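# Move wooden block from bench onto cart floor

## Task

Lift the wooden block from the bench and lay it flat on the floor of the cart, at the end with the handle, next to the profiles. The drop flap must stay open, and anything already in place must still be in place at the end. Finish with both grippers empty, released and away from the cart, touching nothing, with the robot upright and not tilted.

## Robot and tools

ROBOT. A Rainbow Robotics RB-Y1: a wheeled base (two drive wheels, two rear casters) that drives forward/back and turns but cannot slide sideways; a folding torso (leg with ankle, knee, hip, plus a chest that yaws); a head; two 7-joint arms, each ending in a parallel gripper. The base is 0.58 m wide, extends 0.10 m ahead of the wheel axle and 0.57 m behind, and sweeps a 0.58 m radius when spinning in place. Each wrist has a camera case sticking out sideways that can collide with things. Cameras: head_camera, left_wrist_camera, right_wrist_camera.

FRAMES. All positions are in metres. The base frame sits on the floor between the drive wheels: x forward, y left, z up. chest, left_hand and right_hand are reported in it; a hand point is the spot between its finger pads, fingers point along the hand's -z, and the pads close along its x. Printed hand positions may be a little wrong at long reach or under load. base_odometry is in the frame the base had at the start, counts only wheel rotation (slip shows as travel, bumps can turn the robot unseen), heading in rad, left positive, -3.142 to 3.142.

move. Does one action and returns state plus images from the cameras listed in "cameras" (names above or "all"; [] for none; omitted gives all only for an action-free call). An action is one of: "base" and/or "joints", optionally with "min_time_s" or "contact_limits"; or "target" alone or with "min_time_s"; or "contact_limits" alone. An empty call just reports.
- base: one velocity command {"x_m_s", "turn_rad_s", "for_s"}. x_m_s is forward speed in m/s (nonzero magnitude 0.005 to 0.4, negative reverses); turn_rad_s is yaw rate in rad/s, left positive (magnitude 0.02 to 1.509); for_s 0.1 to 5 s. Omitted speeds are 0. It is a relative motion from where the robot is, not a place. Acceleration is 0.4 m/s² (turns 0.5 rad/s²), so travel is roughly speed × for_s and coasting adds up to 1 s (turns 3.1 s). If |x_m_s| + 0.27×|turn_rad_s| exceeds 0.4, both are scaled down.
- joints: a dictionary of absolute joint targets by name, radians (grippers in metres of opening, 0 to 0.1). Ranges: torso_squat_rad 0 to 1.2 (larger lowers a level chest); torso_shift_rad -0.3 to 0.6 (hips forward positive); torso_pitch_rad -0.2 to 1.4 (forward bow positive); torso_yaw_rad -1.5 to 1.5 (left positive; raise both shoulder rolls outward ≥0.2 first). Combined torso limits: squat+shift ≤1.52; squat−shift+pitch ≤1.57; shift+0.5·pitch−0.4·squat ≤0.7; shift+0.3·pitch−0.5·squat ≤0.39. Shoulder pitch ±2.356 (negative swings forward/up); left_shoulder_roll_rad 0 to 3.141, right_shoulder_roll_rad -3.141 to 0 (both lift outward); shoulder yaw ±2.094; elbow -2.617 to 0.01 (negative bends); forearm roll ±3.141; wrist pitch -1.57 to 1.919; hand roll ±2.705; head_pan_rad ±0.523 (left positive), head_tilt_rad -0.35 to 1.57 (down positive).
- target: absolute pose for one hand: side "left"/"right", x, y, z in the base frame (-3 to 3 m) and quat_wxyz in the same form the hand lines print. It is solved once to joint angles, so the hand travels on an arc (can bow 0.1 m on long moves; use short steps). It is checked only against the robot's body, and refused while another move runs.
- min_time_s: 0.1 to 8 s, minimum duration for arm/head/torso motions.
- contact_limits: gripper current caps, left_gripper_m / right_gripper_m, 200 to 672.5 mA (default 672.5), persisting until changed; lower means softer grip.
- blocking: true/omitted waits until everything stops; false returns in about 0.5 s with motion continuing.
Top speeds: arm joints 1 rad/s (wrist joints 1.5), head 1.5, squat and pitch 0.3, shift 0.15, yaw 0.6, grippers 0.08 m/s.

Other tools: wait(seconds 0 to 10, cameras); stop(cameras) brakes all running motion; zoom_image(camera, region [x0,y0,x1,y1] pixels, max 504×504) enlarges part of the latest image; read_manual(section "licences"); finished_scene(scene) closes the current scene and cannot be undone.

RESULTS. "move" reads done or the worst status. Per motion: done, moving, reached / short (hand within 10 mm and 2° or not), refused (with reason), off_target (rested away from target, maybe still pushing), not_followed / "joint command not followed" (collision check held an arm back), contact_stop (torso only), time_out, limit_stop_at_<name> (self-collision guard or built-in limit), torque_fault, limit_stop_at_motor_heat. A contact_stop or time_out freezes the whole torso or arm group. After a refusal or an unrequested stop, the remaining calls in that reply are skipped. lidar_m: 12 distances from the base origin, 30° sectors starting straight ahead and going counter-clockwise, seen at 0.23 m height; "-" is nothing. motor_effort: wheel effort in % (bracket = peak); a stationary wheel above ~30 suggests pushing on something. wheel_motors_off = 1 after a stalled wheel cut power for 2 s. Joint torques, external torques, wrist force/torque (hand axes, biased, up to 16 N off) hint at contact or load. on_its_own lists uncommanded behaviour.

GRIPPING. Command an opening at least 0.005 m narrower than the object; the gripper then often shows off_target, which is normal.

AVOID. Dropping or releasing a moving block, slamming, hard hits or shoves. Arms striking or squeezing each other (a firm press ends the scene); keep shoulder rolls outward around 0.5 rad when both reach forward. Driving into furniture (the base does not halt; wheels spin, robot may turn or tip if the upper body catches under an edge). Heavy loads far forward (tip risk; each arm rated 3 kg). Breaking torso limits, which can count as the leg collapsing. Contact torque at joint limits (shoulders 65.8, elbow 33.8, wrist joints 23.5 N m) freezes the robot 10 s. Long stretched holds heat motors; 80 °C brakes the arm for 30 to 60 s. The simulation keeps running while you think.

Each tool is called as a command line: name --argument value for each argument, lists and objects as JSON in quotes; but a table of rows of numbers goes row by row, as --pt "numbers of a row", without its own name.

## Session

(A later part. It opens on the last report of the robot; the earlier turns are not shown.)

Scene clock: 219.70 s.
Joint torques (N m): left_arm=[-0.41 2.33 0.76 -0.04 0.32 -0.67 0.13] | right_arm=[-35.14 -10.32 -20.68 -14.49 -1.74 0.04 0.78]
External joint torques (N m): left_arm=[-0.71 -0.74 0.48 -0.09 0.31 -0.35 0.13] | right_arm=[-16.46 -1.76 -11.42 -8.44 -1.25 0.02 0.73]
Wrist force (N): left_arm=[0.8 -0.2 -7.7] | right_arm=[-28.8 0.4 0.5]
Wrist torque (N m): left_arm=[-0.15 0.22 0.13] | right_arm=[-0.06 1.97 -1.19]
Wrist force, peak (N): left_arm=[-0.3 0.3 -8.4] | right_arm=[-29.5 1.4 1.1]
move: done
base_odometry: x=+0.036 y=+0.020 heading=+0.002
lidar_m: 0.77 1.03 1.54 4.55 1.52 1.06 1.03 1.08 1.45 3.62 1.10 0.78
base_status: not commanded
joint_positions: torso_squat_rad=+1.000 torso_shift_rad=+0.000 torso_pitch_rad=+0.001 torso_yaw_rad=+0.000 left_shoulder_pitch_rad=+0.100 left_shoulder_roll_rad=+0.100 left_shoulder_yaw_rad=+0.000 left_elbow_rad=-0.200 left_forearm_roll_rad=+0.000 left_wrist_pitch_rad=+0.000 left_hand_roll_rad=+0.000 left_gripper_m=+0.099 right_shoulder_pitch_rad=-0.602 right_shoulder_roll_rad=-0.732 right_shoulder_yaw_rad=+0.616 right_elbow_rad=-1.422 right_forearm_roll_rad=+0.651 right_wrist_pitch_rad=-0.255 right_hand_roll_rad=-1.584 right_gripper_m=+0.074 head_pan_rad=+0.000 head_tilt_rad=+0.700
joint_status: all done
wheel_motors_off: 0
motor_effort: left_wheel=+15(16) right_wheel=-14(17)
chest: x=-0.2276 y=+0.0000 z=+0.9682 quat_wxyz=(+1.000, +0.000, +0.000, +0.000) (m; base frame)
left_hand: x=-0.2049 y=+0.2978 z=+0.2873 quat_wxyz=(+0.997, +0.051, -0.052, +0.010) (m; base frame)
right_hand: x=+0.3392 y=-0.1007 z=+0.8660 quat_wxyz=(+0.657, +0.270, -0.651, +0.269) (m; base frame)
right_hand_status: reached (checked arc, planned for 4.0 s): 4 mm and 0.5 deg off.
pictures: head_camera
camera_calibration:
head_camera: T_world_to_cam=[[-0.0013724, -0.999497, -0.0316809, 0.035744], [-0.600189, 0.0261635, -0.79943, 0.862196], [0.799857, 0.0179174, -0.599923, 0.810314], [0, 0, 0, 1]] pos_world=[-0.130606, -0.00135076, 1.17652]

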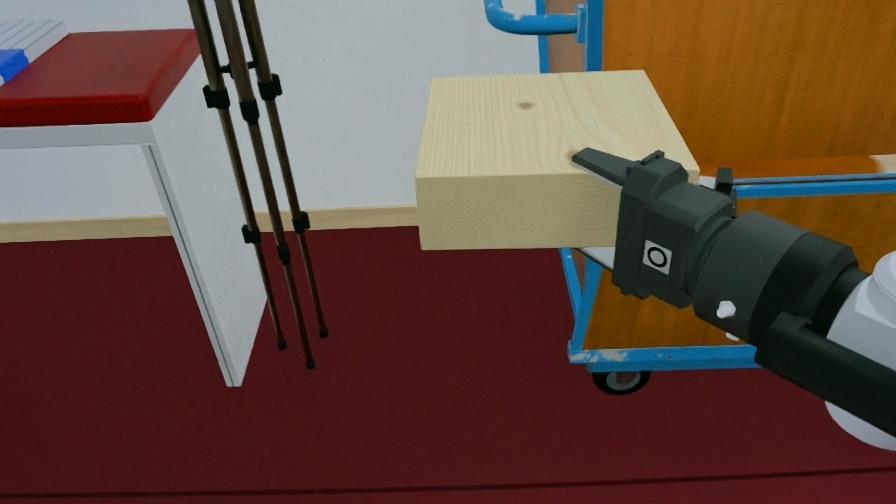

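move --base '{"turn_rad_s": 0.5, "for_s": 3.142}'

move --base '{"x_m_s": 0.3, "for_s": 4.23}'

move --base '{"turn_rad_s": -0.5, "for_s": 3.142}' --cameras '["head_camera"]'

Scene clock: 225.97 s.
Joint torques (N m): left_arm=[-0.38 1.82 0.86 0.03 0.14 -0.61 0.17] | right_arm=[-34.39 -9.68 -20.12 -14.72 -1.65 0.24 0.74]
External joint torques (N m): left_arm=[-0.68 -1.25 0.59 -0.02 0.12 -0.29 0.18] | right_arm=[-15.7 -1.11 -10.86 -8.67 -1.16 0.22 0.68]
Wrist force (N): left_arm=[0.4 0.3 -8.0] | right_arm=[-28.8 0.3 0.4]
Wrist torque (N m): left_arm=[-0.23 0.17 0.05] | right_arm=[-0.06 2.02 -1.18]
Wrist force, peak (N): left_arm=[0.4 0.7 -8.5] | right_arm=[-29.8 0.8 0.4]
move: done
base_odometry: x=+0.036 y=+0.020 heading=+1.568
lidar_m: 4.48 1.51 1.08 1.03 1.06 1.44 3.72 1.11 0.80 0.79 1.05 1.55
base_status: done (sent for 3.13 of 3.13 s)
joint_positions: torso_squat_rad=+1.000 torso_shift_rad=+0.000 torso_pitch_rad=+0.001 torso_yaw_rad=+0.000 left_shoulder_pitch_rad=+0.100 left_shoulder_roll_rad=+0.100 left_shoulder_yaw_rad=+0.000 left_elbow_rad=-0.200 left_forearm_roll_rad=+0.000 left_wrist_pitch_rad=+0.000 left_hand_roll_rad=+0.000 left_gripper_m=+0.099 right_shoulder_pitch_rad=-0.603 right_shoulder_roll_rad=-0.732 right_shoulder_yaw_rad=+0.616 right_elbow_rad=-1.422 right_forearm_roll_rad=+0.651 right_wrist_pitch_rad=-0.255 right_hand_roll_rad=-1.584 right_gripper_m=+0.074 head_pan_rad=+0.000 head_tilt_rad=+0.700
joint_status: not commanded
wheel_motors_off: 0
motor_effort: left_wheel=+5(48) right_wheel=+16(51)
chest: x=-0.2276 y=+0.0000 z=+0.9682 quat_wxyz=(+1.000, +0.000, +0.000, +0.000) (m; base frame)
left_hand: x=-0.2049 y=+0.2979 z=+0.2873 quat_wxyz=(+0.997, +0.051, -0.052, +0.010) (m; base frame)
right_hand: x=+0.3393 y=-0.1007 z=+0.8661 quat_wxyz=(+0.657, +0.270, -0.651, +0.269) (m; base frame)
pictures: none

Scene clock: 231.30 s.
Joint torques (N m): left_arm=[0.23 2.16 0.71 0.08 0.19 -0.64 0.22] | right_arm=[-33.34 -9.78 -19.79 -15.1 -1.75 0.12 0.86]
External joint torques (N m): left_arm=[-0.07 -0.92 0.44 0.03 0.18 -0.32 0.22] | right_arm=[-14.66 -1.21 -10.53 -9.05 -1.26 0.1 0.81]
Wrist force (N): left_arm=[1.0 0.1 -7.6] | right_arm=[-29.1 0.7 -0.2]
Wrist torque (N m): left_arm=[-0.19 0.23 0.04] | right_arm=[-0.02 1.99 -1.17]
Wrist force, peak (N): left_arm=[0.7 1.3 -8.6] | right_arm=[-30.2 -0.2 -0.3]
move: done
base_odometry: x=+0.038 y=+1.290 heading=+1.570
lidar_m: 4.31 1.55 1.10 1.05 1.10 1.48 3.80 1.66 1.16 0.89 1.49 2.04
base_status: done (sent for 4.23 of 4.23 s)
joint_positions: torso_squat_rad=+1.000 torso_shift_rad=+0.000 torso_pitch_rad=+0.001 torso_yaw_rad=+0.000 left_shoulder_pitch_rad=+0.100 left_shoulder_roll_rad=+0.100 left_shoulder_yaw_rad=+0.000 left_elbow_rad=-0.200 left_forearm_roll_rad=+0.000 left_wrist_pitch_rad=+0.000 left_hand_roll_rad=+0.000 left_gripper_m=+0.099 right_shoulder_pitch_rad=-0.603 right_shoulder_roll_rad=-0.732 right_shoulder_yaw_rad=+0.616 right_elbow_rad=-1.421 right_forearm_roll_rad=+0.651 right_wrist_pitch_rad=-0.255 right_hand_roll_rad=-1.584 right_gripper_m=+0.074 head_pan_rad=+0.000 head_tilt_rad=+0.700
joint_status: not commanded
wheel_motors_off: 0
motor_effort: left_wheel=+14(41) right_wheel=-14(51)
chest: x=-0.2275 y=+0.0000 z=+0.9682 quat_wxyz=(+1.000, +0.000, +0.001, +0.000) (m; base frame)
left_hand: x=-0.2048 y=+0.2979 z=+0.2873 quat_wxyz=(+0.997, +0.051, -0.052, +0.010) (m; base frame)
right_hand: x=+0.3394 y=-0.1008 z=+0.8661 quat_wxyz=(+0.657, +0.270, -0.651, +0.269) (m; base frame)
pictures: none

Scene clock: 235.80 s.
Joint torques (N m): left_arm=[0.03 2.03 0.78 -0.01 0.25 -0.59 0.13] | right_arm=[-33.65 -9.64 -19.75 -14.92 -1.53 0.12 0.79]
External joint torques (N m): left_arm=[-0.28 -1.04 0.51 -0.06 0.23 -0.28 0.13] | right_arm=[-14.97 -1.07 -10.49 -8.87 -1.05 0.1 0.74]
Wrist force (N): left_arm=[0.4 1.0 -8.4] | right_arm=[-28.7 0.8 0.2]
Wrist torque (N m): left_arm=[-0.31 0.19 0.12] | right_arm=[-0.03 2.03 -1.19]
Wrist force, peak (N): left_arm=[0.4 1.0 -8.4] | right_arm=[-29.5 0.9 -0.1]
move: done
base_odometry: x=+0.038 y=+1.290 heading=+0.004
lidar_m: 0.88 1.51 2.06 4.30 1.56 1.12 1.05 1.11 1.48 3.81 1.65 1.15
base_status: done (sent for 3.13 of 3.13 s)
joint_positions: torso_squat_rad=+1.000 torso_shift_rad=+0.000 torso_pitch_rad=+0.001 torso_yaw_rad=+0.000 left_shoulder_pitch_rad=+0.100 left_shoulder_roll_rad=+0.100 left_shoulder_yaw_rad=+0.000 left_elbow_rad=-0.200 left_forearm_roll_rad=+0.000 left_wrist_pitch_rad=+0.000 left_hand_roll_rad=+0.000 left_gripper_m=+0.099 right_shoulder_pitch_rad=-0.603 right_shoulder_roll_rad=-0.732 right_shoulder_yaw_rad=+0.616 right_elbow_rad=-1.421 right_forearm_roll_rad=+0.651 right_wrist_pitch_rad=-0.255 right_hand_roll_rad=-1.584 right_gripper_m=+0.074 head_pan_rad=+0.000 head_tilt_rad=+0.700
joint_status: not commanded
wheel_motors_off: 0
motor_effort: left_wheel=+22(39) right_wheel=-1(47)
chest: x=-0.2275 y=+0.0000 z=+0.9682 quat_wxyz=(+1.000, +0.000, +0.001, +0.000) (m; base frame)
left_hand: x=-0.2049 y=+0.2979 z=+0.2873 quat_wxyz=(+0.997, +0.051, -0.052, +0.010) (m; base frame)
right_hand: x=+0.3394 y=-0.1007 z=+0.8661 quat_wxyz=(+0.657, +0.270, -0.651, +0.269) (m; base frame)
pictures: head_camera
camera_calibration:
head_camera: T_world_to_cam=[[-0.00131873, -0.9995, -0.0316, 0.0356559], [-0.600363, 0.0260627, -0.799302, 0.862144], [0.799726, 0.0179174, -0.600097, 0.810343], [0, 0, 0, 1]] pos_world=[-0.130406, -0.00135107, 1.17652]

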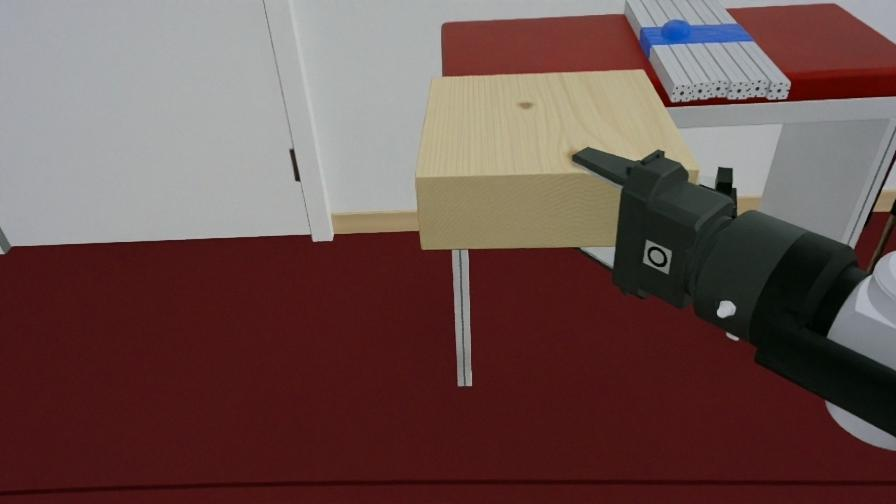

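move --base '{"x_m_s": 0.2, "for_s": 2.44}'

move --target '{"side": "right", "x": 0.34, "y": -0.1, "z": 0.792, "quat_wxyz": [0.6533, 0.2706, -0.6533, 0.2706]}' --min_time_s 3 --cameras '["head_camera", "right_wrist_camera"]'

Scene clock: 242.63 s.
Joint torques (N m): left_arm=[0.35 2.01 1.01 0.02 0.23 -0.63 0.19] | right_arm=[-33.59 -9.66 -19.91 -15.06 -1.69 0.09 0.87]
External joint torques (N m): left_arm=[0.05 -1.06 0.73 -0.03 0.21 -0.31 0.2] | right_arm=[-14.9 -1.09 -10.65 -9.01 -1.2 0.05 0.82]
Wrist force (N): left_arm=[0.3 0.2 -7.6] | right_arm=[-28.9 0.8 0.4]
Wrist torque (N m): left_arm=[-0.21 0.17 0.06] | right_arm=[-0.03 1.98 -1.15]
Wrist force, peak (N): left_arm=[0.4 -0.3 -9.0] | right_arm=[-30.2 1.0 -0.1]
move: done
base_odometry: x=+0.524 y=+1.291 heading=+0.003
lidar_m: 0.39 1.05 1.38 3.57 2.27 1.61 1.54 1.60 2.17 1.53 0.81 0.97
base_status: done (sent for 2.43 of 2.43 s)
joint_positions: torso_squat_rad=+1.000 torso_shift_rad=+0.000 torso_pitch_rad=+0.001 torso_yaw_rad=+0.000 left_shoulder_pitch_rad=+0.100 left_shoulder_roll_rad=+0.100 left_shoulder_yaw_rad=+0.000 left_elbow_rad=-0.200 left_forearm_roll_rad=+0.000 left_wrist_pitch_rad=+0.000 left_hand_roll_rad=+0.000 left_gripper_m=+0.099 right_shoulder_pitch_rad=-0.603 right_shoulder_roll_rad=-0.732 right_shoulder_yaw_rad=+0.616 right_elbow_rad=-1.421 right_forearm_roll_rad=+0.651 right_wrist_pitch_rad=-0.255 right_hand_roll_rad=-1.584 right_gripper_m=+0.074 head_pan_rad=+0.000 head_tilt_rad=+0.700
joint_status: not commanded
wheel_motors_off: 0
motor_effort: left_wheel=-7(49) right_wheel=+10(40)
chest: x=-0.2275 y=+0.0000 z=+0.9682 quat_wxyz=(+1.000, +0.000, +0.001, +0.000) (m; base frame)
left_hand: x=-0.2048 y=+0.2979 z=+0.2873 quat_wxyz=(+0.997, +0.051, -0.052, +0.010) (m; base frame)
right_hand: x=+0.3394 y=-0.1008 z=+0.8661 quat_wxyz=(+0.657, +0.270, -0.651, +0.269) (m; base frame)
pictures: none

Scene clock: 245.97 s.
Joint torques (N m): left_arm=[0.2 2.07 1 0.25 0.27 -0.65 0.26] | right_arm=[-31.61 -4.71 -15.79 -18.04 -3.42 -2.54 1.18]
External joint torques (N m): left_arm=[-0.11 -1 0.73 0.2 0.25 -0.34 0.27] | right_arm=[-13.31 2.28 -9.1 -10.42 -2.64 -2.03 1.13]
Wrist force (N): left_arm=[0.6 0.4 -7.4] | right_arm=[-29.2 0.8 0.0]
Wrist torque (N m): left_arm=[-0.23 0.26 0.09] | right_arm=[-0.08 1.93 -1.19]
Wrist force, peak (N): left_arm=[0.2 0.3 -8.4] | right_arm=[-29.4 1.1 -0.1]
move: done
base_odometry: x=+0.524 y=+1.291 heading=+0.003
lidar_m: 0.38 1.04 1.38 3.59 2.26 1.61 1.54 1.62 2.15 1.52 0.80 0.97
base_status: not commanded
joint_positions: torso_squat_rad=+1.000 torso_shift_rad=+0.000 torso_pitch_rad=+0.001 torso_yaw_rad=+0.000 left_shoulder_pitch_rad=+0.100 left_shoulder_roll_rad=+0.100 left_shoulder_yaw_rad=+0.000 left_elbow_rad=-0.200 left_forearm_roll_rad=+0.000 left_wrist_pitch_rad=+0.000 left_hand_roll_rad=+0.000 left_gripper_m=+0.099 right_shoulder_pitch_rad=-0.515 right_shoulder_roll_rad=-0.512 right_shoulder_yaw_rad=+0.474 right_elbow_rad=-1.151 right_forearm_roll_rad=+0.645 right_wrist_pitch_rad=-0.466 right_hand_roll_rad=-1.304 right_gripper_m=+0.074 head_pan_rad=+0.000 head_tilt_rad=+0.700
joint_status: all done
wheel_motors_off: 0
motor_effort: left_wheel=-7(8) right_wheel=+11(12)
chest: x=-0.2275 y=+0.0000 z=+0.9682 quat_wxyz=(+1.000, +0.000, +0.001, +0.000) (m; base frame)
left_hand: x=-0.2048 y=+0.2979 z=+0.2873 quat_wxyz=(+0.997, +0.051, -0.052, +0.010) (m; base frame)
right_hand: x=+0.3389 y=-0.1009 z=+0.7885 quat_wxyz=(+0.657, +0.269, -0.651, +0.270) (m; base frame)
right_hand_status: reached (checked arc, planned for 3.0 s): 4 mm and 0.6 deg off.
pictures: head_camera, right_wrist_camera
camera_calibration:
head_camera: T_world_to_cam=[[-0.00131873, -0.9995, -0.0316, 0.0356559], [-0.600363, 0.0260627, -0.799302, 0.862144], [0.799726, 0.0179174, -0.600097, 0.810343], [0, 0, 0, 1]] pos_world=[-0.130406, -0.00135107, 1.17652]
right_wrist_camera: T_world_to_cam=[[0.0309848, -0.00597693, -0.999502, 0.775818], [-0.966652, 0.254151, -0.0314862, 0.405232], [0.254213, 0.967146, 0.00209721, 0.0819808], [0, 0, 0, 1]] pos_world=[0.346839, -0.177641, 0.788019]

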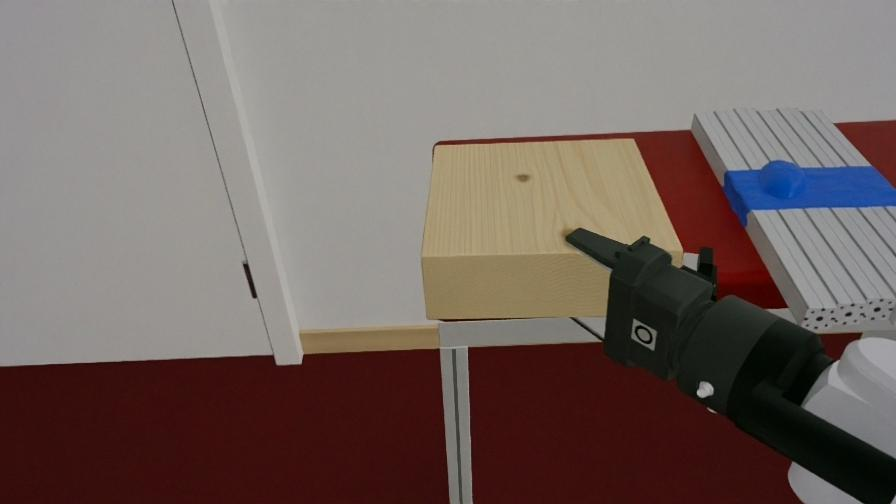

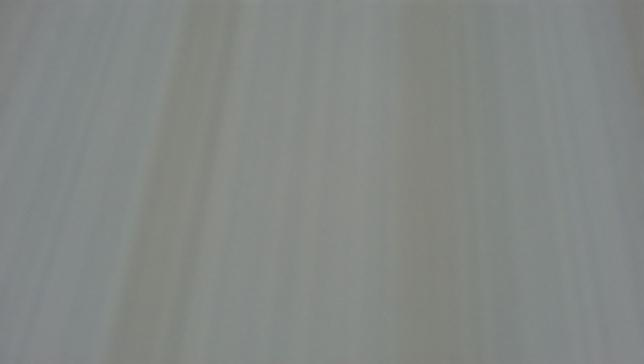

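move --target '{"side": "right", "x": 0.34, "y": -0.1, "z": 0.777, "quat_wxyz": [0.6533, 0.2706, -0.6533, 0.2706]}' --min_time_s 1.5

move --target '{"side": "right", "x": 0.34, "y": -0.1, "z": 0.768, "quat_wxyz": [0.6533, 0.2706, -0.6533, 0.2706]}' --min_time_s 1.5 --cameras '["head_camera"]'

Scene clock: 249.60 s.
Joint torques (N m): left_arm=[0.4 2 1.22 -0.04 0.2 -0.68 0.18] | right_arm=[-19.01 -4.49 -8.38 -6.7 -1.33 0.66 -0.12]
External joint torques (N m): left_arm=[0.12 -1.08 0.95 -0.08 0.18 -0.36 0.18] | right_arm=[-0.67 2.22 -2.19 1.06 -0.5 1.27 -0.17]
Wrist force (N): left_arm=[0.4 0.2 -7.3] | right_arm=[-8.1 3.6 7.8]
Wrist torque (N m): left_arm=[-0.22 0.18 0.10] | right_arm=[0.08 -1.90 0.40]
Wrist force, peak (N): left_arm=[0.3 0.0 -8.4] | right_arm=[-29.4 0.9 -0.3]
move: done
base_odometry: x=+0.524 y=+1.291 heading=+0.003
lidar_m: 0.38 1.05 1.38 3.58 2.26 1.62 1.54 1.60 2.16 1.52 0.81 0.98
base_status: not commanded
joint_positions: torso_squat_rad=+1.000 torso_shift_rad=+0.000 torso_pitch_rad=+0.000 torso_yaw_rad=+0.000 left_shoulder_pitch_rad=+0.100 left_shoulder_roll_rad=+0.100 left_shoulder_yaw_rad=+0.000 left_elbow_rad=-0.200 left_forearm_roll_rad=+0.000 left_wrist_pitch_rad=+0.000 left_hand_roll_rad=+0.000 left_gripper_m=+0.099 right_shoulder_pitch_rad=-0.514 right_shoulder_roll_rad=-0.475 right_shoulder_yaw_rad=+0.450 right_elbow_rad=-1.090 right_forearm_roll_rad=+0.639 right_wrist_pitch_rad=-0.509 right_hand_roll_rad=-1.251 right_gripper_m=+0.074 head_pan_rad=+0.000 head_tilt_rad=+0.700
joint_status: all done
wheel_motors_off: 0
motor_effort: left_wheel=-7(8) right_wheel=+9(12)
chest: x=-0.2280 y=+0.0000 z=+0.9681 quat_wxyz=(+1.000, +0.000, +0.000, +0.000) (m; base frame)
left_hand: x=-0.2046 y=+0.2979 z=+0.2873 quat_wxyz=(+0.997, +0.051, -0.052, +0.010) (m; base frame)
right_hand: x=+0.3387 y=-0.0996 z=+0.7775 quat_wxyz=(+0.655, +0.270, -0.652, +0.270) (m; base frame)
right_hand_status: reached (checked arc, planned for 1.5 s): 1 mm and 0.2 deg off.
pictures: none

Scene clock: 251.43 s.
Joint torques (N m): left_arm=[0.33 1.68 0.73 0.08 0.32 -0.73 0.26] | right_arm=[-16.94 -4.43 -4.59 -2.1 0.47 2.18 -0.23]
External joint torques (N m): left_arm=[0.07 -1.39 0.46 0.05 0.31 -0.41 0.26] | right_arm=[1.46 2.11 1.23 5.75 1.34 2.85 -0.28]
Wrist force (N): left_arm=[1.0 0.4 -7.8] | right_arm=[1.7 6.0 12.4]
Wrist torque (N m): left_arm=[-0.21 0.25 0.05] | right_arm=[0.03 -3.12 0.40]
Wrist force, peak (N): left_arm=[0.6 0.5 -8.5] | right_arm=[2.8 9.4 13.9]
move: done
base_odometry: x=+0.524 y=+1.291 heading=+0.003
lidar_m: 0.38 1.04 1.38 3.59 2.28 1.62 1.53 1.60 2.15 1.52 0.81 0.97
base_status: not commanded
joint_positions: torso_squat_rad=+1.000 torso_shift_rad=+0.000 torso_pitch_rad=+0.000 torso_yaw_rad=+0.000 left_shoulder_pitch_rad=+0.100 left_shoulder_roll_rad=+0.100 left_shoulder_yaw_rad=+0.000 left_elbow_rad=-0.200 left_forearm_roll_rad=+0.000 left_wrist_pitch_rad=+0.000 left_hand_roll_rad=+0.000 left_gripper_m=+0.099 right_shoulder_pitch_rad=-0.519 right_shoulder_roll_rad=-0.447 right_shoulder_yaw_rad=+0.431 right_elbow_rad=-1.036 right_forearm_roll_rad=+0.633 right_wrist_pitch_rad=-0.545 right_hand_roll_rad=-1.211 right_gripper_m=+0.074 head_pan_rad=+0.000 head_tilt_rad=+0.700
joint_status: all done
wheel_motors_off: 0
motor_effort: left_wheel=-8(9) right_wheel=+12(13)
chest: x=-0.2282 y=+0.0000 z=+0.9681 quat_wxyz=(+1.000, +0.000, +0.000, +0.000) (m; base frame)
left_hand: x=-0.2044 y=+0.2979 z=+0.2873 quat_wxyz=(+0.997, +0.051, -0.052, +0.010) (m; base frame)
right_hand: x=+0.3392 y=-0.0995 z=+0.7693 quat_wxyz=(+0.654, +0.270, -0.653, +0.271) (m; base frame)
right_hand_status: reached (checked arc, planned for 1.5 s): 2 mm and 0.0 deg off.
pictures: head_camera
camera_calibration:
head_camera: T_world_to_cam=[[-0.00127103, -0.9995, -0.0316029, 0.035667], [-0.599163, 0.0260633, -0.800203, 0.862776], [0.800626, 0.0179182, -0.598897, 0.809983], [0, 0, 0, 1]] pos_world=[-0.131504, -0.00135107, 1.17662]

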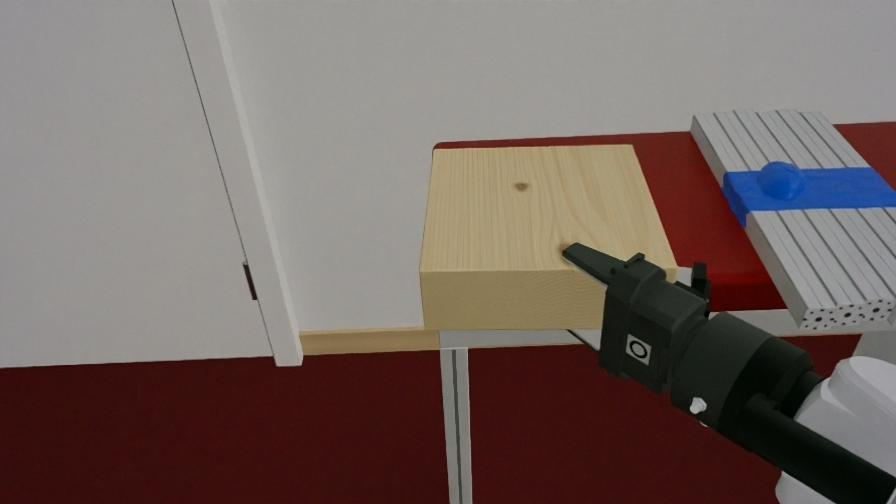

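move --joints '{"right_gripper_m": 0.1}'

move --target '{"side": "right", "x": 0.27, "y": -0.17, "z": 0.77, "quat_wxyz": [0.6533, 0.2706, -0.6533, 0.2706]}' --min_time_s 1.5 --cameras '["head_camera"]'

Scene clock: 253.13 s.
Joint torques (N m): left_arm=[0.56 2.26 0.92 -0.06 0.25 -0.72 0.26] | right_arm=[-19.31 -4.83 -5.38 -7.59 -0.84 -0.03 -0.1]
External joint torques (N m): left_arm=[0.29 -0.81 0.64 -0.09 0.24 -0.4 0.26] | right_arm=[-0.92 1.72 0.44 0.25 0.03 0.65 -0.15]
Wrist force (N): left_arm=[0.1 0.1 -7.4] | right_arm=[-5.7 4.6 5.2]
Wrist torque (N m): left_arm=[-0.19 0.09 0.09] | right_arm=[-0.46 -0.40 0.00]
Wrist force, peak (N): left_arm=[0.5 0.6 -8.2] | right_arm=[1.4 5.7 12.9]
move: done
base_odometry: x=+0.524 y=+1.291 heading=+0.003
lidar_m: 0.40 1.04 1.38 3.58 2.28 1.61 1.54 1.62 2.15 1.51 0.80 0.98
base_status: not commanded
joint_positions: torso_squat_rad=+1.000 torso_shift_rad=+0.000 torso_pitch_rad=+0.000 torso_yaw_rad=+0.000 left_shoulder_pitch_rad=+0.100 left_shoulder_roll_rad=+0.100 left_shoulder_yaw_rad=+0.000 left_elbow_rad=-0.200 left_forearm_roll_rad=+0.000 left_wrist_pitch_rad=+0.000 left_hand_roll_rad=+0.000 left_gripper_m=+0.099 right_shoulder_pitch_rad=-0.518 right_shoulder_roll_rad=-0.447 right_shoulder_yaw_rad=+0.431 right_elbow_rad=-1.035 right_forearm_roll_rad=+0.633 right_wrist_pitch_rad=-0.545 right_hand_roll_rad=-1.211 right_gripper_m=+0.099 head_pan_rad=+0.000 head_tilt_rad=+0.700
joint_status: all done
wheel_motors_off: 0
motor_effort: left_wheel=-10(11) right_wheel=+11(14)
chest: x=-0.2281 y=+0.0000 z=+0.9681 quat_wxyz=(+1.000, +0.000, +0.000, +0.000) (m; base frame)
left_hand: x=-0.2045 y=+0.2979 z=+0.2873 quat_wxyz=(+0.997, +0.051, -0.052, +0.010) (m; base frame)
right_hand: x=+0.3393 y=-0.1000 z=+0.7682 quat_wxyz=(+0.655, +0.270, -0.653, +0.270) (m; base frame)
pictures: none

Scene clock: 254.97 s.
Joint torques (N m): left_arm=[0.29 2.03 1.02 -0.01 0.25 -0.67 0.27] | right_arm=[-13.06 -10.1 -8.7 -8.67 -1.41 -0.75 -0.2]
External joint torques (N m): left_arm=[0.01 -1.04 0.74 -0.05 0.24 -0.35 0.28] | right_arm=[0.88 -1.1 -1.51 -1.26 -0.49 -0.16 -0.25]
Wrist force (N): left_arm=[0.9 0.6 -7.4] | right_arm=[-6.2 2.0 0.7]
Wrist torque (N m): left_arm=[-0.27 0.25 0.08] | right_arm=[-0.31 -0.28 -0.15]
Wrist force, peak (N): left_arm=[0.8 -0.2 -8.3] | right_arm=[-6.4 4.6 3.9]
move: done
base_odometry: x=+0.524 y=+1.291 heading=+0.003
lidar_m: 0.40 1.04 1.39 3.57 2.28 1.63 1.55 1.62 2.15 1.52 0.81 0.97
base_status: not commanded
joint_positions: torso_squat_rad=+1.000 torso_shift_rad=+0.000 torso_pitch_rad=+0.000 torso_yaw_rad=+0.000 left_shoulder_pitch_rad=+0.100 left_shoulder_roll_rad=+0.100 left_shoulder_yaw_rad=+0.000 left_elbow_rad=-0.200 left_forearm_roll_rad=+0.000 left_wrist_pitch_rad=+0.000 left_hand_roll_rad=+0.000 left_gripper_m=+0.099 right_shoulder_pitch_rad=-0.232 right_shoulder_roll_rad=-0.653 right_shoulder_yaw_rad=+0.371 right_elbow_rad=-1.377 right_forearm_roll_rad=+0.599 right_wrist_pitch_rad=-0.563 right_hand_roll_rad=-1.256 right_gripper_m=+0.099 head_pan_rad=+0.000 head_tilt_rad=+0.700
joint_status: all done
wheel_motors_off: 0
motor_effort: left_wheel=-10(11) right_wheel=+13(13)
chest: x=-0.2281 y=+0.0000 z=+0.9681 quat_wxyz=(+1.000, +0.000, +0.000, +0.000) (m; base frame)
left_hand: x=-0.2045 y=+0.2979 z=+0.2873 quat_wxyz=(+0.997, +0.051, -0.052, +0.010) (m; base frame)
right_hand: x=+0.2701 y=-0.1696 z=+0.7699 quat_wxyz=(+0.653, +0.271, -0.653, +0.271) (m; base frame)
right_hand_status: reached (checked arc, planned for 1.5 s): 0 mm and 0.1 deg off.
pictures: head_camera
camera_calibration:
head_camera: T_world_to_cam=[[-0.00128025, -0.9995, -0.031605, 0.0357687], [-0.599388, 0.0260655, -0.800034, 0.862727], [0.800458, 0.0179194, -0.599121, 0.809984], [0, 0, 0, 1]] pos_world=[-0.131205, -0.00125106, 1.17662]

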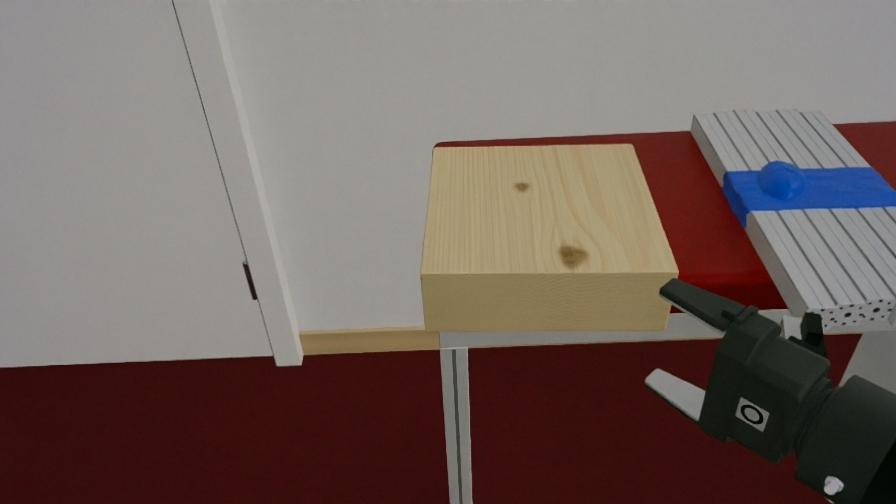

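move --base '{"x_m_s": -0.15, "for_s": 1.0}'

move --target '{"side": "right", "x": 0.36, "y": -0.08, "z": 0.77, "quat_wxyz": [0.7071, 0, -0.7071, 0]}' --min_time_s 1.5 --cameras '["head_camera", "right_wrist_camera"]'

Scene clock: 261.70 s.
Joint torques (N m): left_arm=[-0.49 2.29 1.32 -0.02 0.33 -0.59 0.2] | right_arm=[-14.13 -10.48 -8.28 -8.45 -1.28 -0.66 -0.26]
External joint torques (N m): left_arm=[-0.77 -0.78 1.05 -0.06 0.31 -0.27 0.21] | right_arm=[-0.19 -1.47 -1.09 -1.03 -0.36 -0.06 -0.31]
Wrist force (N): left_arm=[0.6 0.5 -6.9] | right_arm=[-6.5 1.6 1.0]
Wrist torque (N m): left_arm=[-0.27 0.19 0.07] | right_arm=[-0.25 -0.32 -0.12]
Wrist force, peak (N): left_arm=[0.4 0.3 -8.3] | right_arm=[-7.0 1.8 0.8]
move: done
base_odometry: x=+0.374 y=+1.291 heading=+0.004
lidar_m: 0.53 1.18 1.59 4.10 2.06 1.47 1.39 1.46 1.96 1.69 0.90 0.99
base_status: done (sent for 1 of 1 s)
joint_positions: torso_squat_rad=+1.000 torso_shift_rad=+0.000 torso_pitch_rad=+0.000 torso_yaw_rad=+0.000 left_shoulder_pitch_rad=+0.100 left_shoulder_roll_rad=+0.100 left_shoulder_yaw_rad=+0.000 left_elbow_rad=-0.200 left_forearm_roll_rad=+0.000 left_wrist_pitch_rad=+0.000 left_hand_roll_rad=+0.000 left_gripper_m=+0.099 right_shoulder_pitch_rad=-0.231 right_shoulder_roll_rad=-0.653 right_shoulder_yaw_rad=+0.371 right_elbow_rad=-1.377 right_forearm_roll_rad=+0.599 right_wrist_pitch_rad=-0.563 right_hand_roll_rad=-1.256 right_gripper_m=+0.099 head_pan_rad=+0.000 head_tilt_rad=+0.700
joint_status: not commanded
wheel_motors_off: 0
motor_effort: left_wheel=+6(33) right_wheel=-25(40)
chest: x=-0.2280 y=+0.0000 z=+0.9681 quat_wxyz=(+1.000, +0.000, +0.000, +0.000) (m; base frame)
left_hand: x=-0.2047 y=+0.2979 z=+0.2873 quat_wxyz=(+0.997, +0.051, -0.052, +0.010) (m; base frame)
right_hand: x=+0.2700 y=-0.1696 z=+0.7698 quat_wxyz=(+0.653, +0.271, -0.653, +0.271) (m; base frame)
pictures: none

Scene clock: 263.53 s.
Joint torques (N m): left_arm=[-0.44 1.83 0.83 0.06 0.2 -0.75 0.12] | right_arm=[-17.52 2.96 -0.92 -9.89 0.69 0.05 -0.05]
External joint torques (N m): left_arm=[-0.72 -1.23 0.56 0.02 0.18 -0.43 0.13] | right_arm=[-1.02 0.97 0.45 -0.06 -0.22 0.04 -0.1]
Wrist force (N): left_arm=[0.2 0.2 -7.2] | right_arm=[-6.6 1.3 0.9]
Wrist torque (N m): left_arm=[-0.20 0.18 0.10] | right_arm=[-0.19 -0.36 -0.13]
Wrist force, peak (N): left_arm=[-0.1 0.0 -8.6] | right_arm=[-7.0 2.2 0.3]
move: done
base_odometry: x=+0.374 y=+1.291 heading=+0.004
lidar_m: 0.54 1.19 1.59 4.10 2.04 1.47 1.39 1.45 1.94 1.67 0.90 0.99
base_status: not commanded
joint_positions: torso_squat_rad=+1.000 torso_shift_rad=+0.000 torso_pitch_rad=+0.000 torso_yaw_rad=+0.000 left_shoulder_pitch_rad=+0.100 left_shoulder_roll_rad=+0.100 left_shoulder_yaw_rad=+0.000 left_elbow_rad=-0.200 left_forearm_roll_rad=+0.000 left_wrist_pitch_rad=+0.000 left_hand_roll_rad=+0.000 left_gripper_m=+0.099 right_shoulder_pitch_rad=-0.416 right_shoulder_roll_rad=+0.000 right_shoulder_yaw_rad=+0.381 right_elbow_rad=-1.208 right_forearm_roll_rad=+1.409 right_wrist_pitch_rad=+0.492 right_hand_roll_rad=-1.579 right_gripper_m=+0.099 head_pan_rad=+0.000 head_tilt_rad=+0.700
joint_status: all done
wheel_motors_off: 0
motor_effort: left_wheel=+7(8) right_wheel=-25(27)
chest: x=-0.2280 y=+0.0000 z=+0.9681 quat_wxyz=(+1.000, +0.000, +0.000, +0.000) (m; base frame)
left_hand: x=-0.2047 y=+0.2979 z=+0.2873 quat_wxyz=(+0.997, +0.051, -0.052, +0.010) (m; base frame)
right_hand: x=+0.3599 y=-0.0800 z=+0.7702 quat_wxyz=(+0.709, +0.000, -0.706, +0.001) (m; base frame)
right_hand_status: reached (checked arc, planned for 1.5 s): 0 mm and 0.2 deg off.
pictures: head_camera, right_wrist_camera
camera_calibration:
head_camera: T_world_to_cam=[[-0.00136111, -0.999502, -0.0315414, 0.0356834], [-0.599498, 0.0260605, -0.799952, 0.862615], [0.800375, 0.0178202, -0.599235, 0.810107], [0, 0, 0, 1]] pos_world=[-0.131205, -0.00125083, 1.17662]
right_wrist_camera: T_world_to_cam=[[0.0222865, -0.0295809, -0.999314, 0.758024], [-0.508085, 0.86052, -0.0368037, 0.307216], [0.861018, 0.508557, 0.0041483, -0.200186], [0, 0, 0, 1]] pos_world=[0.311562, -0.140136, 0.769641]

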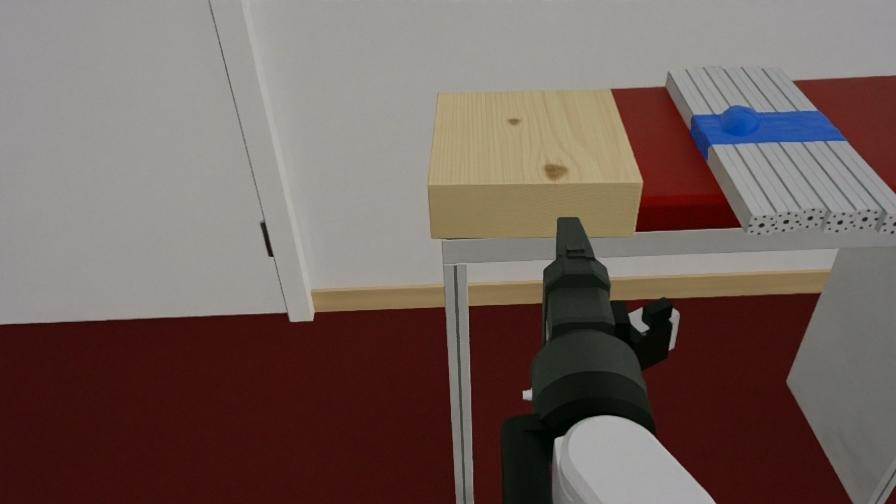

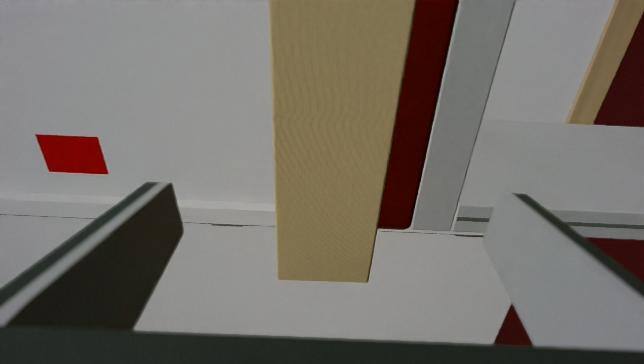

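move --target '{"side": "right", "x": 0.36, "y": -0.08, "z": 0.774, "quat_wxyz": [0.7071, 0, -0.7071, 0]}'

move --base '{"x_m_s": 0.1, "for_s": 1.46}' --cameras '["head_camera", "right_wrist_camera"]'

Scene clock: 266.23 s.
Joint torques (N m): left_arm=[-0.68 1.94 0.87 0.1 0.27 -0.65 0.27] | right_arm=[-17 3.15 -2.14 -10.6 0.79 0.12 -0.02]
External joint torques (N m): left_arm=[-0.96 -1.13 0.6 0.06 0.26 -0.33 0.27] | right_arm=[-0.5 1.15 -0.77 -0.75 -0.13 0.13 -0.07]
Wrist force (N): left_arm=[0.7 0.2 -7.5] | right_arm=[-6.5 1.6 1.2]
Wrist torque (N m): left_arm=[-0.25 0.23 0.08] | right_arm=[-0.20 -0.32 -0.12]
Wrist force, peak (N): left_arm=[0.4 0.5 -8.6] | right_arm=[-7.1 2.3 1.2]
move: done
base_odometry: x=+0.374 y=+1.291 heading=+0.004
lidar_m: 0.54 1.19 1.59 4.10 2.06 1.47 1.39 1.44 1.95 1.68 0.90 1.00
base_status: not commanded
joint_positions: torso_squat_rad=+1.000 torso_shift_rad=+0.000 torso_pitch_rad=+0.000 torso_yaw_rad=+0.000 left_shoulder_pitch_rad=+0.100 left_shoulder_roll_rad=+0.100 left_shoulder_yaw_rad=+0.000 left_elbow_rad=-0.200 left_forearm_roll_rad=+0.000 left_wrist_pitch_rad=+0.000 left_hand_roll_rad=+0.000 left_gripper_m=+0.099 right_shoulder_pitch_rad=-0.416 right_shoulder_roll_rad=+0.000 right_shoulder_yaw_rad=+0.380 right_elbow_rad=-1.219 right_forearm_roll_rad=+1.399 right_wrist_pitch_rad=+0.495 right_hand_roll_rad=-1.565 right_gripper_m=+0.099 head_pan_rad=+0.000 head_tilt_rad=+0.700
joint_status: all done
wheel_motors_off: 0
motor_effort: left_wheel=+7(8) right_wheel=-27(27)
chest: x=-0.2280 y=+0.0000 z=+0.9681 quat_wxyz=(+1.000, +0.000, +0.000, +0.000) (m; base frame)
left_hand: x=-0.2047 y=+0.2979 z=+0.2873 quat_wxyz=(+0.997, +0.051, -0.052, +0.010) (m; base frame)
right_hand: x=+0.3600 y=-0.0800 z=+0.7739 quat_wxyz=(+0.707, +0.000, -0.707, +0.000) (m; base frame)
right_hand_status: reached (checked arc, planned for 0.1 s): 0 mm and 0.0 deg off.
pictures: none

Scene clock: 268.33 s.
Joint torques (N m): left_arm=[0.49 2.08 0.66 0.03 0.23 -0.59 0.21] | right_arm=[-16.7 3.27 -1.75 -10.37 0.73 0.11 0.1]
External joint torques (N m): left_arm=[0.2 -0.99 0.39 -0.01 0.22 -0.27 0.21] | right_arm=[-0.21 1.27 -0.37 -0.52 -0.19 0.12 0.05]
Wrist force (N): left_arm=[0.1 0.7 -7.7] | right_arm=[-6.5 1.4 0.7]
Wrist torque (N m): left_arm=[-0.23 0.14 0.09] | right_arm=[-0.23 -0.33 -0.12]
Wrist force, peak (N): left_arm=[0.7 0.1 -8.4] | right_arm=[-7.2 1.9 0.4]
move: done
base_odometry: x=+0.521 y=+1.291 heading=+0.003
lidar_m: 0.40 1.04 1.38 3.59 2.26 1.62 1.54 1.62 2.15 1.50 0.82 0.99
base_status: done (sent for 1.47 of 1.47 s)
joint_positions: torso_squat_rad=+1.000 torso_shift_rad=+0.000 torso_pitch_rad=+0.000 torso_yaw_rad=+0.000 left_shoulder_pitch_rad=+0.100 left_shoulder_roll_rad=+0.100 left_shoulder_yaw_rad=+0.000 left_elbow_rad=-0.200 left_forearm_roll_rad=+0.000 left_wrist_pitch_rad=+0.000 left_hand_roll_rad=+0.000 left_gripper_m=+0.099 right_shoulder_pitch_rad=-0.416 right_shoulder_roll_rad=+0.000 right_shoulder_yaw_rad=+0.380 right_elbow_rad=-1.219 right_forearm_roll_rad=+1.399 right_wrist_pitch_rad=+0.495 right_hand_roll_rad=-1.565 right_gripper_m=+0.099 head_pan_rad=+0.000 head_tilt_rad=+0.700
joint_status: not commanded
wheel_motors_off: 0
motor_effort: left_wheel=-11(33) right_wheel=+11(45)
chest: x=-0.2279 y=+0.0001 z=+0.9681 quat_wxyz=(+1.000, +0.000, +0.000, +0.000) (m; base frame)
left_hand: x=-0.2046 y=+0.2979 z=+0.2873 quat_wxyz=(+0.997, +0.051, -0.052, +0.010) (m; base frame)
right_hand: x=+0.3601 y=-0.0800 z=+0.7738 quat_wxyz=(+0.707, +0.000, -0.707, +0.000) (m; base frame)
pictures: head_camera, right_wrist_camera
camera_calibration:
head_camera: T_world_to_cam=[[-0.00130568, -0.999504, -0.031463, 0.0355983], [-0.59956, 0.0259632, -0.799908, 0.862616], [0.800329, 0.0178195, -0.599297, 0.810095], [0, 0, 0, 1]] pos_world=[-0.131105, -0.00125112, 1.17662]
right_wrist_camera: T_world_to_cam=[[0.0264686, -0.0291425, -0.999225, 0.760132], [-0.506637, 0.861298, -0.0385402, 0.308266], [0.861753, 0.507264, 0.00803269, -0.203672], [0, 0, 0, 1]] pos_world=[0.311574, -0.140041, 0.773059]

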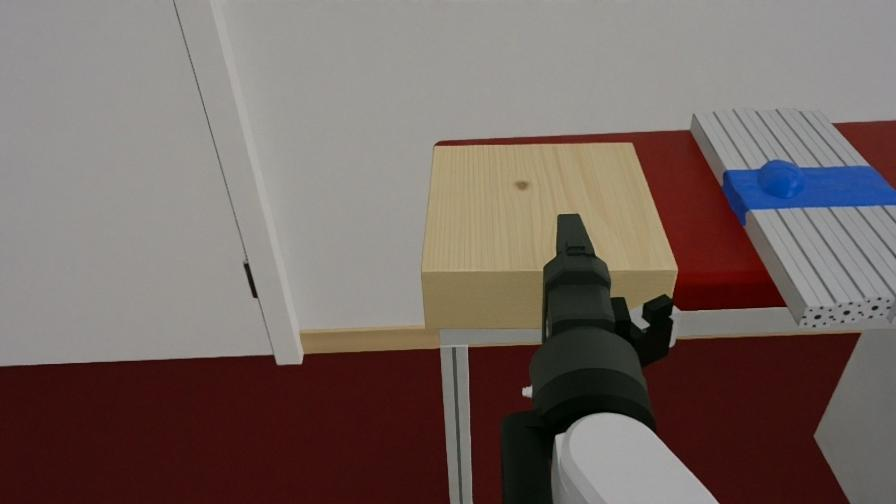

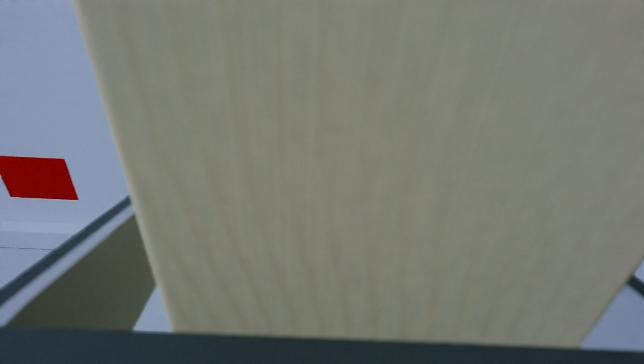

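move --target '{"side": "right", "x": 0.36, "y": -0.08, "z": 0.766, "quat_wxyz": [0.7071, 0, -0.7071, 0]}'

move --joints '{"right_gripper_m": 0.05}' --cameras '["head_camera", "right_wrist_camera"]'

Scene clock: 271.20 s.
Joint torques (N m): left_arm=[0.34 2.02 0.44 0.13 0.22 -0.71 0.19] | right_arm=[-18.06 2.88 -1.02 -10.23 0.81 0.18 0.2]
External joint torques (N m): left_arm=[0.06 -1.04 0.17 0.09 0.2 -0.39 0.2] | right_arm=[-1.55 0.93 0.4 -0.44 -0.1 0.09 0.15]
Wrist force (N): left_arm=[0.5 0.6 -7.6] | right_arm=[-6.6 1.1 0.3]
Wrist torque (N m): left_arm=[-0.26 0.19 0.08] | right_arm=[-0.19 -0.32 -0.11]
Wrist force, peak (N): left_arm=[0.7 0.6 -8.5] | right_arm=[-7.9 0.1 1.1]
move: done
base_odometry: x=+0.521 y=+1.291 heading=+0.003
lidar_m: 0.40 1.04 1.39 3.60 2.27 1.62 1.54 1.62 2.16 1.50 0.81 0.99
base_status: not commanded
joint_positions: torso_squat_rad=+1.000 torso_shift_rad=+0.000 torso_pitch_rad=+0.000 torso_yaw_rad=+0.000 left_shoulder_pitch_rad=+0.100 left_shoulder_roll_rad=+0.100 left_shoulder_yaw_rad=+0.000 left_elbow_rad=-0.200 left_forearm_roll_rad=+0.000 left_wrist_pitch_rad=+0.000 left_hand_roll_rad=+0.000 left_gripper_m=+0.099 right_shoulder_pitch_rad=-0.420 right_shoulder_roll_rad=-0.003 right_shoulder_yaw_rad=+0.389 right_elbow_rad=-1.189 right_forearm_roll_rad=+1.437 right_wrist_pitch_rad=+0.498 right_hand_roll_rad=-1.619 right_gripper_m=+0.099 head_pan_rad=+0.000 head_tilt_rad=+0.700
joint_status: all done
wheel_motors_off: 0
motor_effort: left_wheel=-11(12) right_wheel=+12(13)
chest: x=-0.2279 y=+0.0000 z=+0.9681 quat_wxyz=(+1.000, +0.000, +0.000, +0.000) (m; base frame)
left_hand: x=-0.2046 y=+0.2979 z=+0.2873 quat_wxyz=(+0.997, +0.051, -0.052, +0.010) (m; base frame)
right_hand: x=+0.3597 y=-0.0802 z=+0.7661 quat_wxyz=(+0.708, +0.000, -0.706, +0.000) (m; base frame)
right_hand_status: reached (checked arc, planned for 0.2 s): 0 mm and 0.2 deg off.
pictures: none

Scene clock: 272.27 s.
Joint torques (N m): left_arm=[0.38 1.99 0.84 0.09 0.32 -0.69 0.23] | right_arm=[-16.68 2.1 -0.66 -9.21 0.65 0.25 0.15]
External joint torques (N m): left_arm=[0.1 -1.07 0.57 0.05 0.31 -0.37 0.24] | right_arm=[-0.17 0.16 0.77 0.58 -0.26 0.16 0.1]
Wrist force (N): left_arm=[0.9 0.8 -7.6] | right_arm=[-3.6 1.0 1.7]
Wrist torque (N m): left_arm=[-0.27 0.26 0.07] | right_arm=[-0.24 -0.75 -0.32]
Wrist force, peak (N): left_arm=[0.1 0.8 -8.5] | right_arm=[-7.0 1.4 1.0]
move: off_target
base_odometry: x=+0.521 y=+1.291 heading=+0.003
lidar_m: 0.39 1.03 1.39 3.58 2.25 1.62 1.53 1.61 2.16 1.48 0.81 0.97
base_status: not commanded
joint_positions: torso_squat_rad=+1.000 torso_shift_rad=+0.000 torso_pitch_rad=+0.000 torso_yaw_rad=+0.000 left_shoulder_pitch_rad=+0.100 left_shoulder_roll_rad=+0.100 left_shoulder_yaw_rad=+0.000 left_elbow_rad=-0.200 left_forearm_roll_rad=+0.000 left_wrist_pitch_rad=+0.000 left_hand_roll_rad=+0.000 left_gripper_m=+0.099 right_shoulder_pitch_rad=-0.420 right_shoulder_roll_rad=-0.003 right_shoulder_yaw_rad=+0.389 right_elbow_rad=-1.189 right_forearm_roll_rad=+1.437 right_wrist_pitch_rad=+0.498 right_hand_roll_rad=-1.619 right_gripper_m=+0.075 head_pan_rad=+0.000 head_tilt_rad=+0.700
joint_status: right_gripper_m off_target (ended at +0.075, target +0.050)
wheel_motors_off: 0
motor_effort: left_wheel=-11(12) right_wheel=+11(13)
chest: x=-0.2280 y=+0.0000 z=+0.9681 quat_wxyz=(+1.000, +0.000, +0.000, +0.000) (m; base frame)
left_hand: x=-0.2046 y=+0.2979 z=+0.2873 quat_wxyz=(+0.997, +0.051, -0.052, +0.010) (m; base frame)
right_hand: x=+0.3598 y=-0.0801 z=+0.7664 quat_wxyz=(+0.708, +0.000, -0.706, +0.000) (m; base frame)
pictures: head_camera, right_wrist_camera
camera_calibration:
head_camera: T_world_to_cam=[[-0.00122579, -0.999502, -0.031523, 0.0356791], [-0.599562, 0.0259633, -0.799907, 0.862614], [0.800327, 0.0179195, -0.599296, 0.810093], [0, 0, 0, 1]] pos_world=[-0.131105, -0.00125137, 1.17662]
right_wrist_camera: T_world_to_cam=[[0.0235908, -0.0292966, -0.999292, 0.753754], [-0.507413, 0.860899, -0.037218, 0.307135], [0.86138, 0.507932, 0.00544388, -0.201192], [0, 0, 0, 1]] pos_world=[0.311365, -0.140139, 0.765747]

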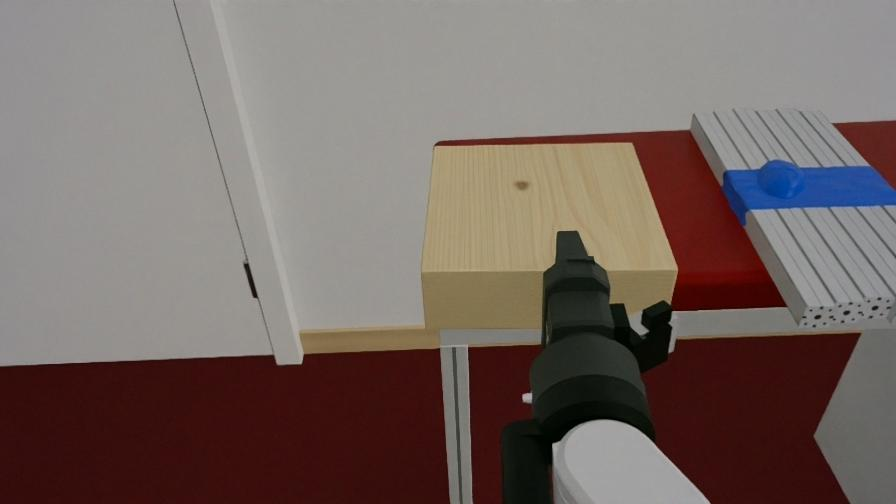

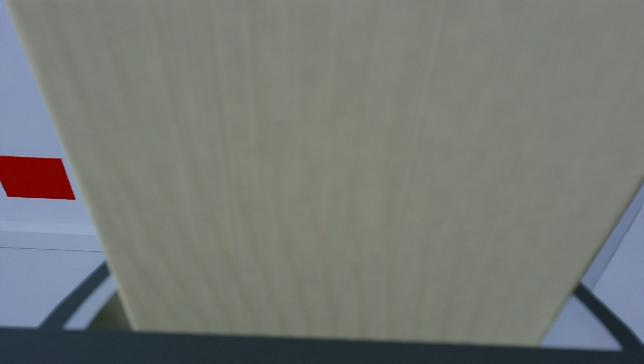

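move --target '{"side": "right", "x": 0.36, "y": -0.08, "z": 0.81, "quat_wxyz": [0.7071, 0, -0.7071, 0]}' --min_time_s 1.5

move --target '{"side": "right", "x": 0.34, "y": -0.08, "z": 0.89, "quat_wxyz": [0.7071, 0, -0.7071, 0]}' --min_time_s 1.5 --cameras '["head_camera"]'

Scene clock: 279.97 s.
Joint torques (N m): left_arm=[0.31 1.76 0.69 0.04 0.22 -0.64 0.2] | right_arm=[-29.83 5.03 -4.09 -24.06 3.64 -2.26 -0.33]
External joint torques (N m): left_arm=[0.01 -1.31 0.41 -0.01 0.21 -0.33 0.2] | right_arm=[-13.4 3.04 -2.73 -14.12 2.68 -1.71 -0.38]
Wrist force (N): left_arm=[1.2 0.6 -8.0] | right_arm=[-28.2 2.6 0.2]
Wrist torque (N m): left_arm=[-0.22 0.27 0.11] | right_arm=[-0.24 1.76 0.43]
Wrist force, peak (N): left_arm=[0.3 0.0 -8.6] | right_arm=[-28.7 2.9 0.6]
move: done
base_odometry: x=+0.521 y=+1.291 heading=+0.003
lidar_m: 0.39 1.04 1.39 3.60 2.26 1.62 1.53 1.61 2.15 1.49 0.82 0.99
base_status: not commanded
joint_positions: torso_squat_rad=+1.000 torso_shift_rad=+0.000 torso_pitch_rad=+0.001 torso_yaw_rad=+0.000 left_shoulder_pitch_rad=+0.100 left_shoulder_roll_rad=+0.100 left_shoulder_yaw_rad=+0.000 left_elbow_rad=-0.200 left_forearm_roll_rad=+0.000 left_wrist_pitch_rad=+0.000 left_hand_roll_rad=+0.000 left_gripper_m=+0.099 right_shoulder_pitch_rad=-0.406 right_shoulder_roll_rad=-0.003 right_shoulder_yaw_rad=+0.362 right_elbow_rad=-1.361 right_forearm_roll_rad=+1.158 right_wrist_pitch_rad=+0.516 right_hand_roll_rad=-1.283 right_gripper_m=+0.074 head_pan_rad=+0.000 head_tilt_rad=+0.700
joint_status: all done
wheel_motors_off: 0
motor_effort: left_wheel=-11(11) right_wheel=+11(13)
chest: x=-0.2277 y=+0.0000 z=+0.9682 quat_wxyz=(+1.000, +0.000, +0.000, +0.000) (m; base frame)
left_hand: x=-0.2048 y=+0.2979 z=+0.2873 quat_wxyz=(+0.997, +0.051, -0.052, +0.010) (m; base frame)
right_hand: x=+0.3596 y=-0.0808 z=+0.8061 quat_wxyz=(+0.708, -0.001, -0.706, +0.000) (m; base frame)
right_hand_status: reached (checked arc, planned for 1.5 s): 4 mm and 0.3 deg off.
pictures: none

Scene clock: 281.80 s.
Joint torques (N m): left_arm=[0.36 2.02 0.85 -0.05 0.22 -0.53 0.32] | right_arm=[-31.78 1.78 -2.07 -23.23 4.11 -6 -0.42]
External joint torques (N m): left_arm=[0.06 -1.05 0.57 -0.09 0.2 -0.22 0.32] | right_arm=[-15.81 0.12 -0.16 -13.81 3.05 -4.72 -0.47]
Wrist force (N): left_arm=[0.7 0.0 -7.6] | right_arm=[-27.9 2.4 -0.1]
Wrist torque (N m): left_arm=[-0.18 0.15 0.12] | right_arm=[-0.21 1.80 0.42]
Wrist force, peak (N): left_arm=[-0.1 0.2 -8.3] | right_arm=[-29.5 2.7 0.0]
move: done
base_odometry: x=+0.521 y=+1.291 heading=+0.003
lidar_m: 0.40 1.05 1.39 3.59 2.27 1.60 1.54 1.61 2.16 1.48 0.82 0.98
base_status: not commanded
joint_positions: torso_squat_rad=+1.000 torso_shift_rad=+0.000 torso_pitch_rad=+0.001 torso_yaw_rad=+0.000 left_shoulder_pitch_rad=+0.100 left_shoulder_roll_rad=+0.100 left_shoulder_yaw_rad=+0.000 left_elbow_rad=-0.200 left_forearm_roll_rad=+0.000 left_wrist_pitch_rad=+0.000 left_hand_roll_rad=+0.000 left_gripper_m=+0.099 right_shoulder_pitch_rad=-0.411 right_shoulder_roll_rad=-0.041 right_shoulder_yaw_rad=+0.383 right_elbow_rad=-1.698 right_forearm_roll_rad=+0.754 right_wrist_pitch_rad=+0.728 right_hand_roll_rad=-0.841 right_gripper_m=+0.074 head_pan_rad=+0.000 head_tilt_rad=+0.700
joint_status: all done
wheel_motors_off: 0
motor_effort: left_wheel=-11(11) right_wheel=+13(14)
chest: x=-0.2277 y=+0.0000 z=+0.9682 quat_wxyz=(+1.000, +0.000, +0.000, +0.000) (m; base frame)
left_hand: x=-0.2048 y=+0.2979 z=+0.2873 quat_wxyz=(+0.997, +0.051, -0.052, +0.010) (m; base frame)
right_hand: x=+0.3399 y=-0.0809 z=+0.8862 quat_wxyz=(+0.710, -0.001, -0.705, -0.001) (m; base frame)
right_hand_status: reached (checked arc, planned for 1.5 s): 4 mm and 0.4 deg off.
pictures: head_camera
camera_calibration:
head_camera: T_world_to_cam=[[-0.00124917, -0.999502, -0.0315201, 0.0356701], [-0.600138, 0.0259621, -0.799475, 0.862193], [0.799896, 0.0179177, -0.599872, 0.810336], [0, 0, 0, 1]] pos_world=[-0.130705, -0.00125137, 1.17652]

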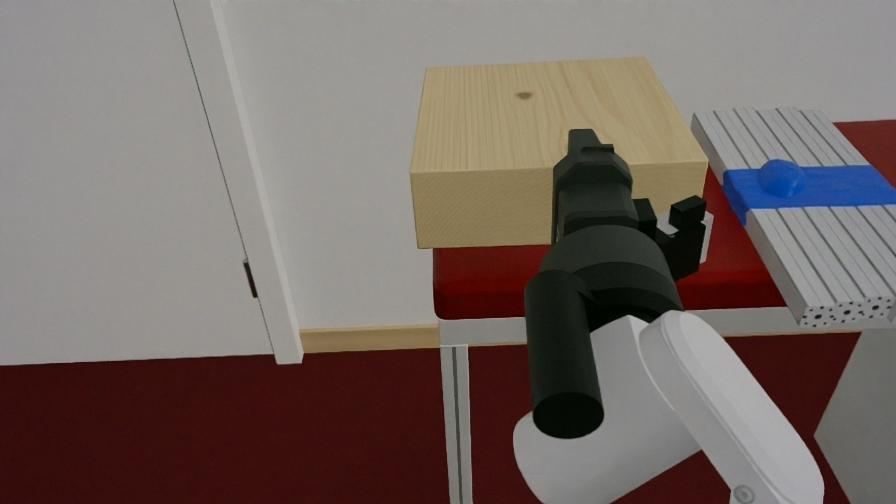

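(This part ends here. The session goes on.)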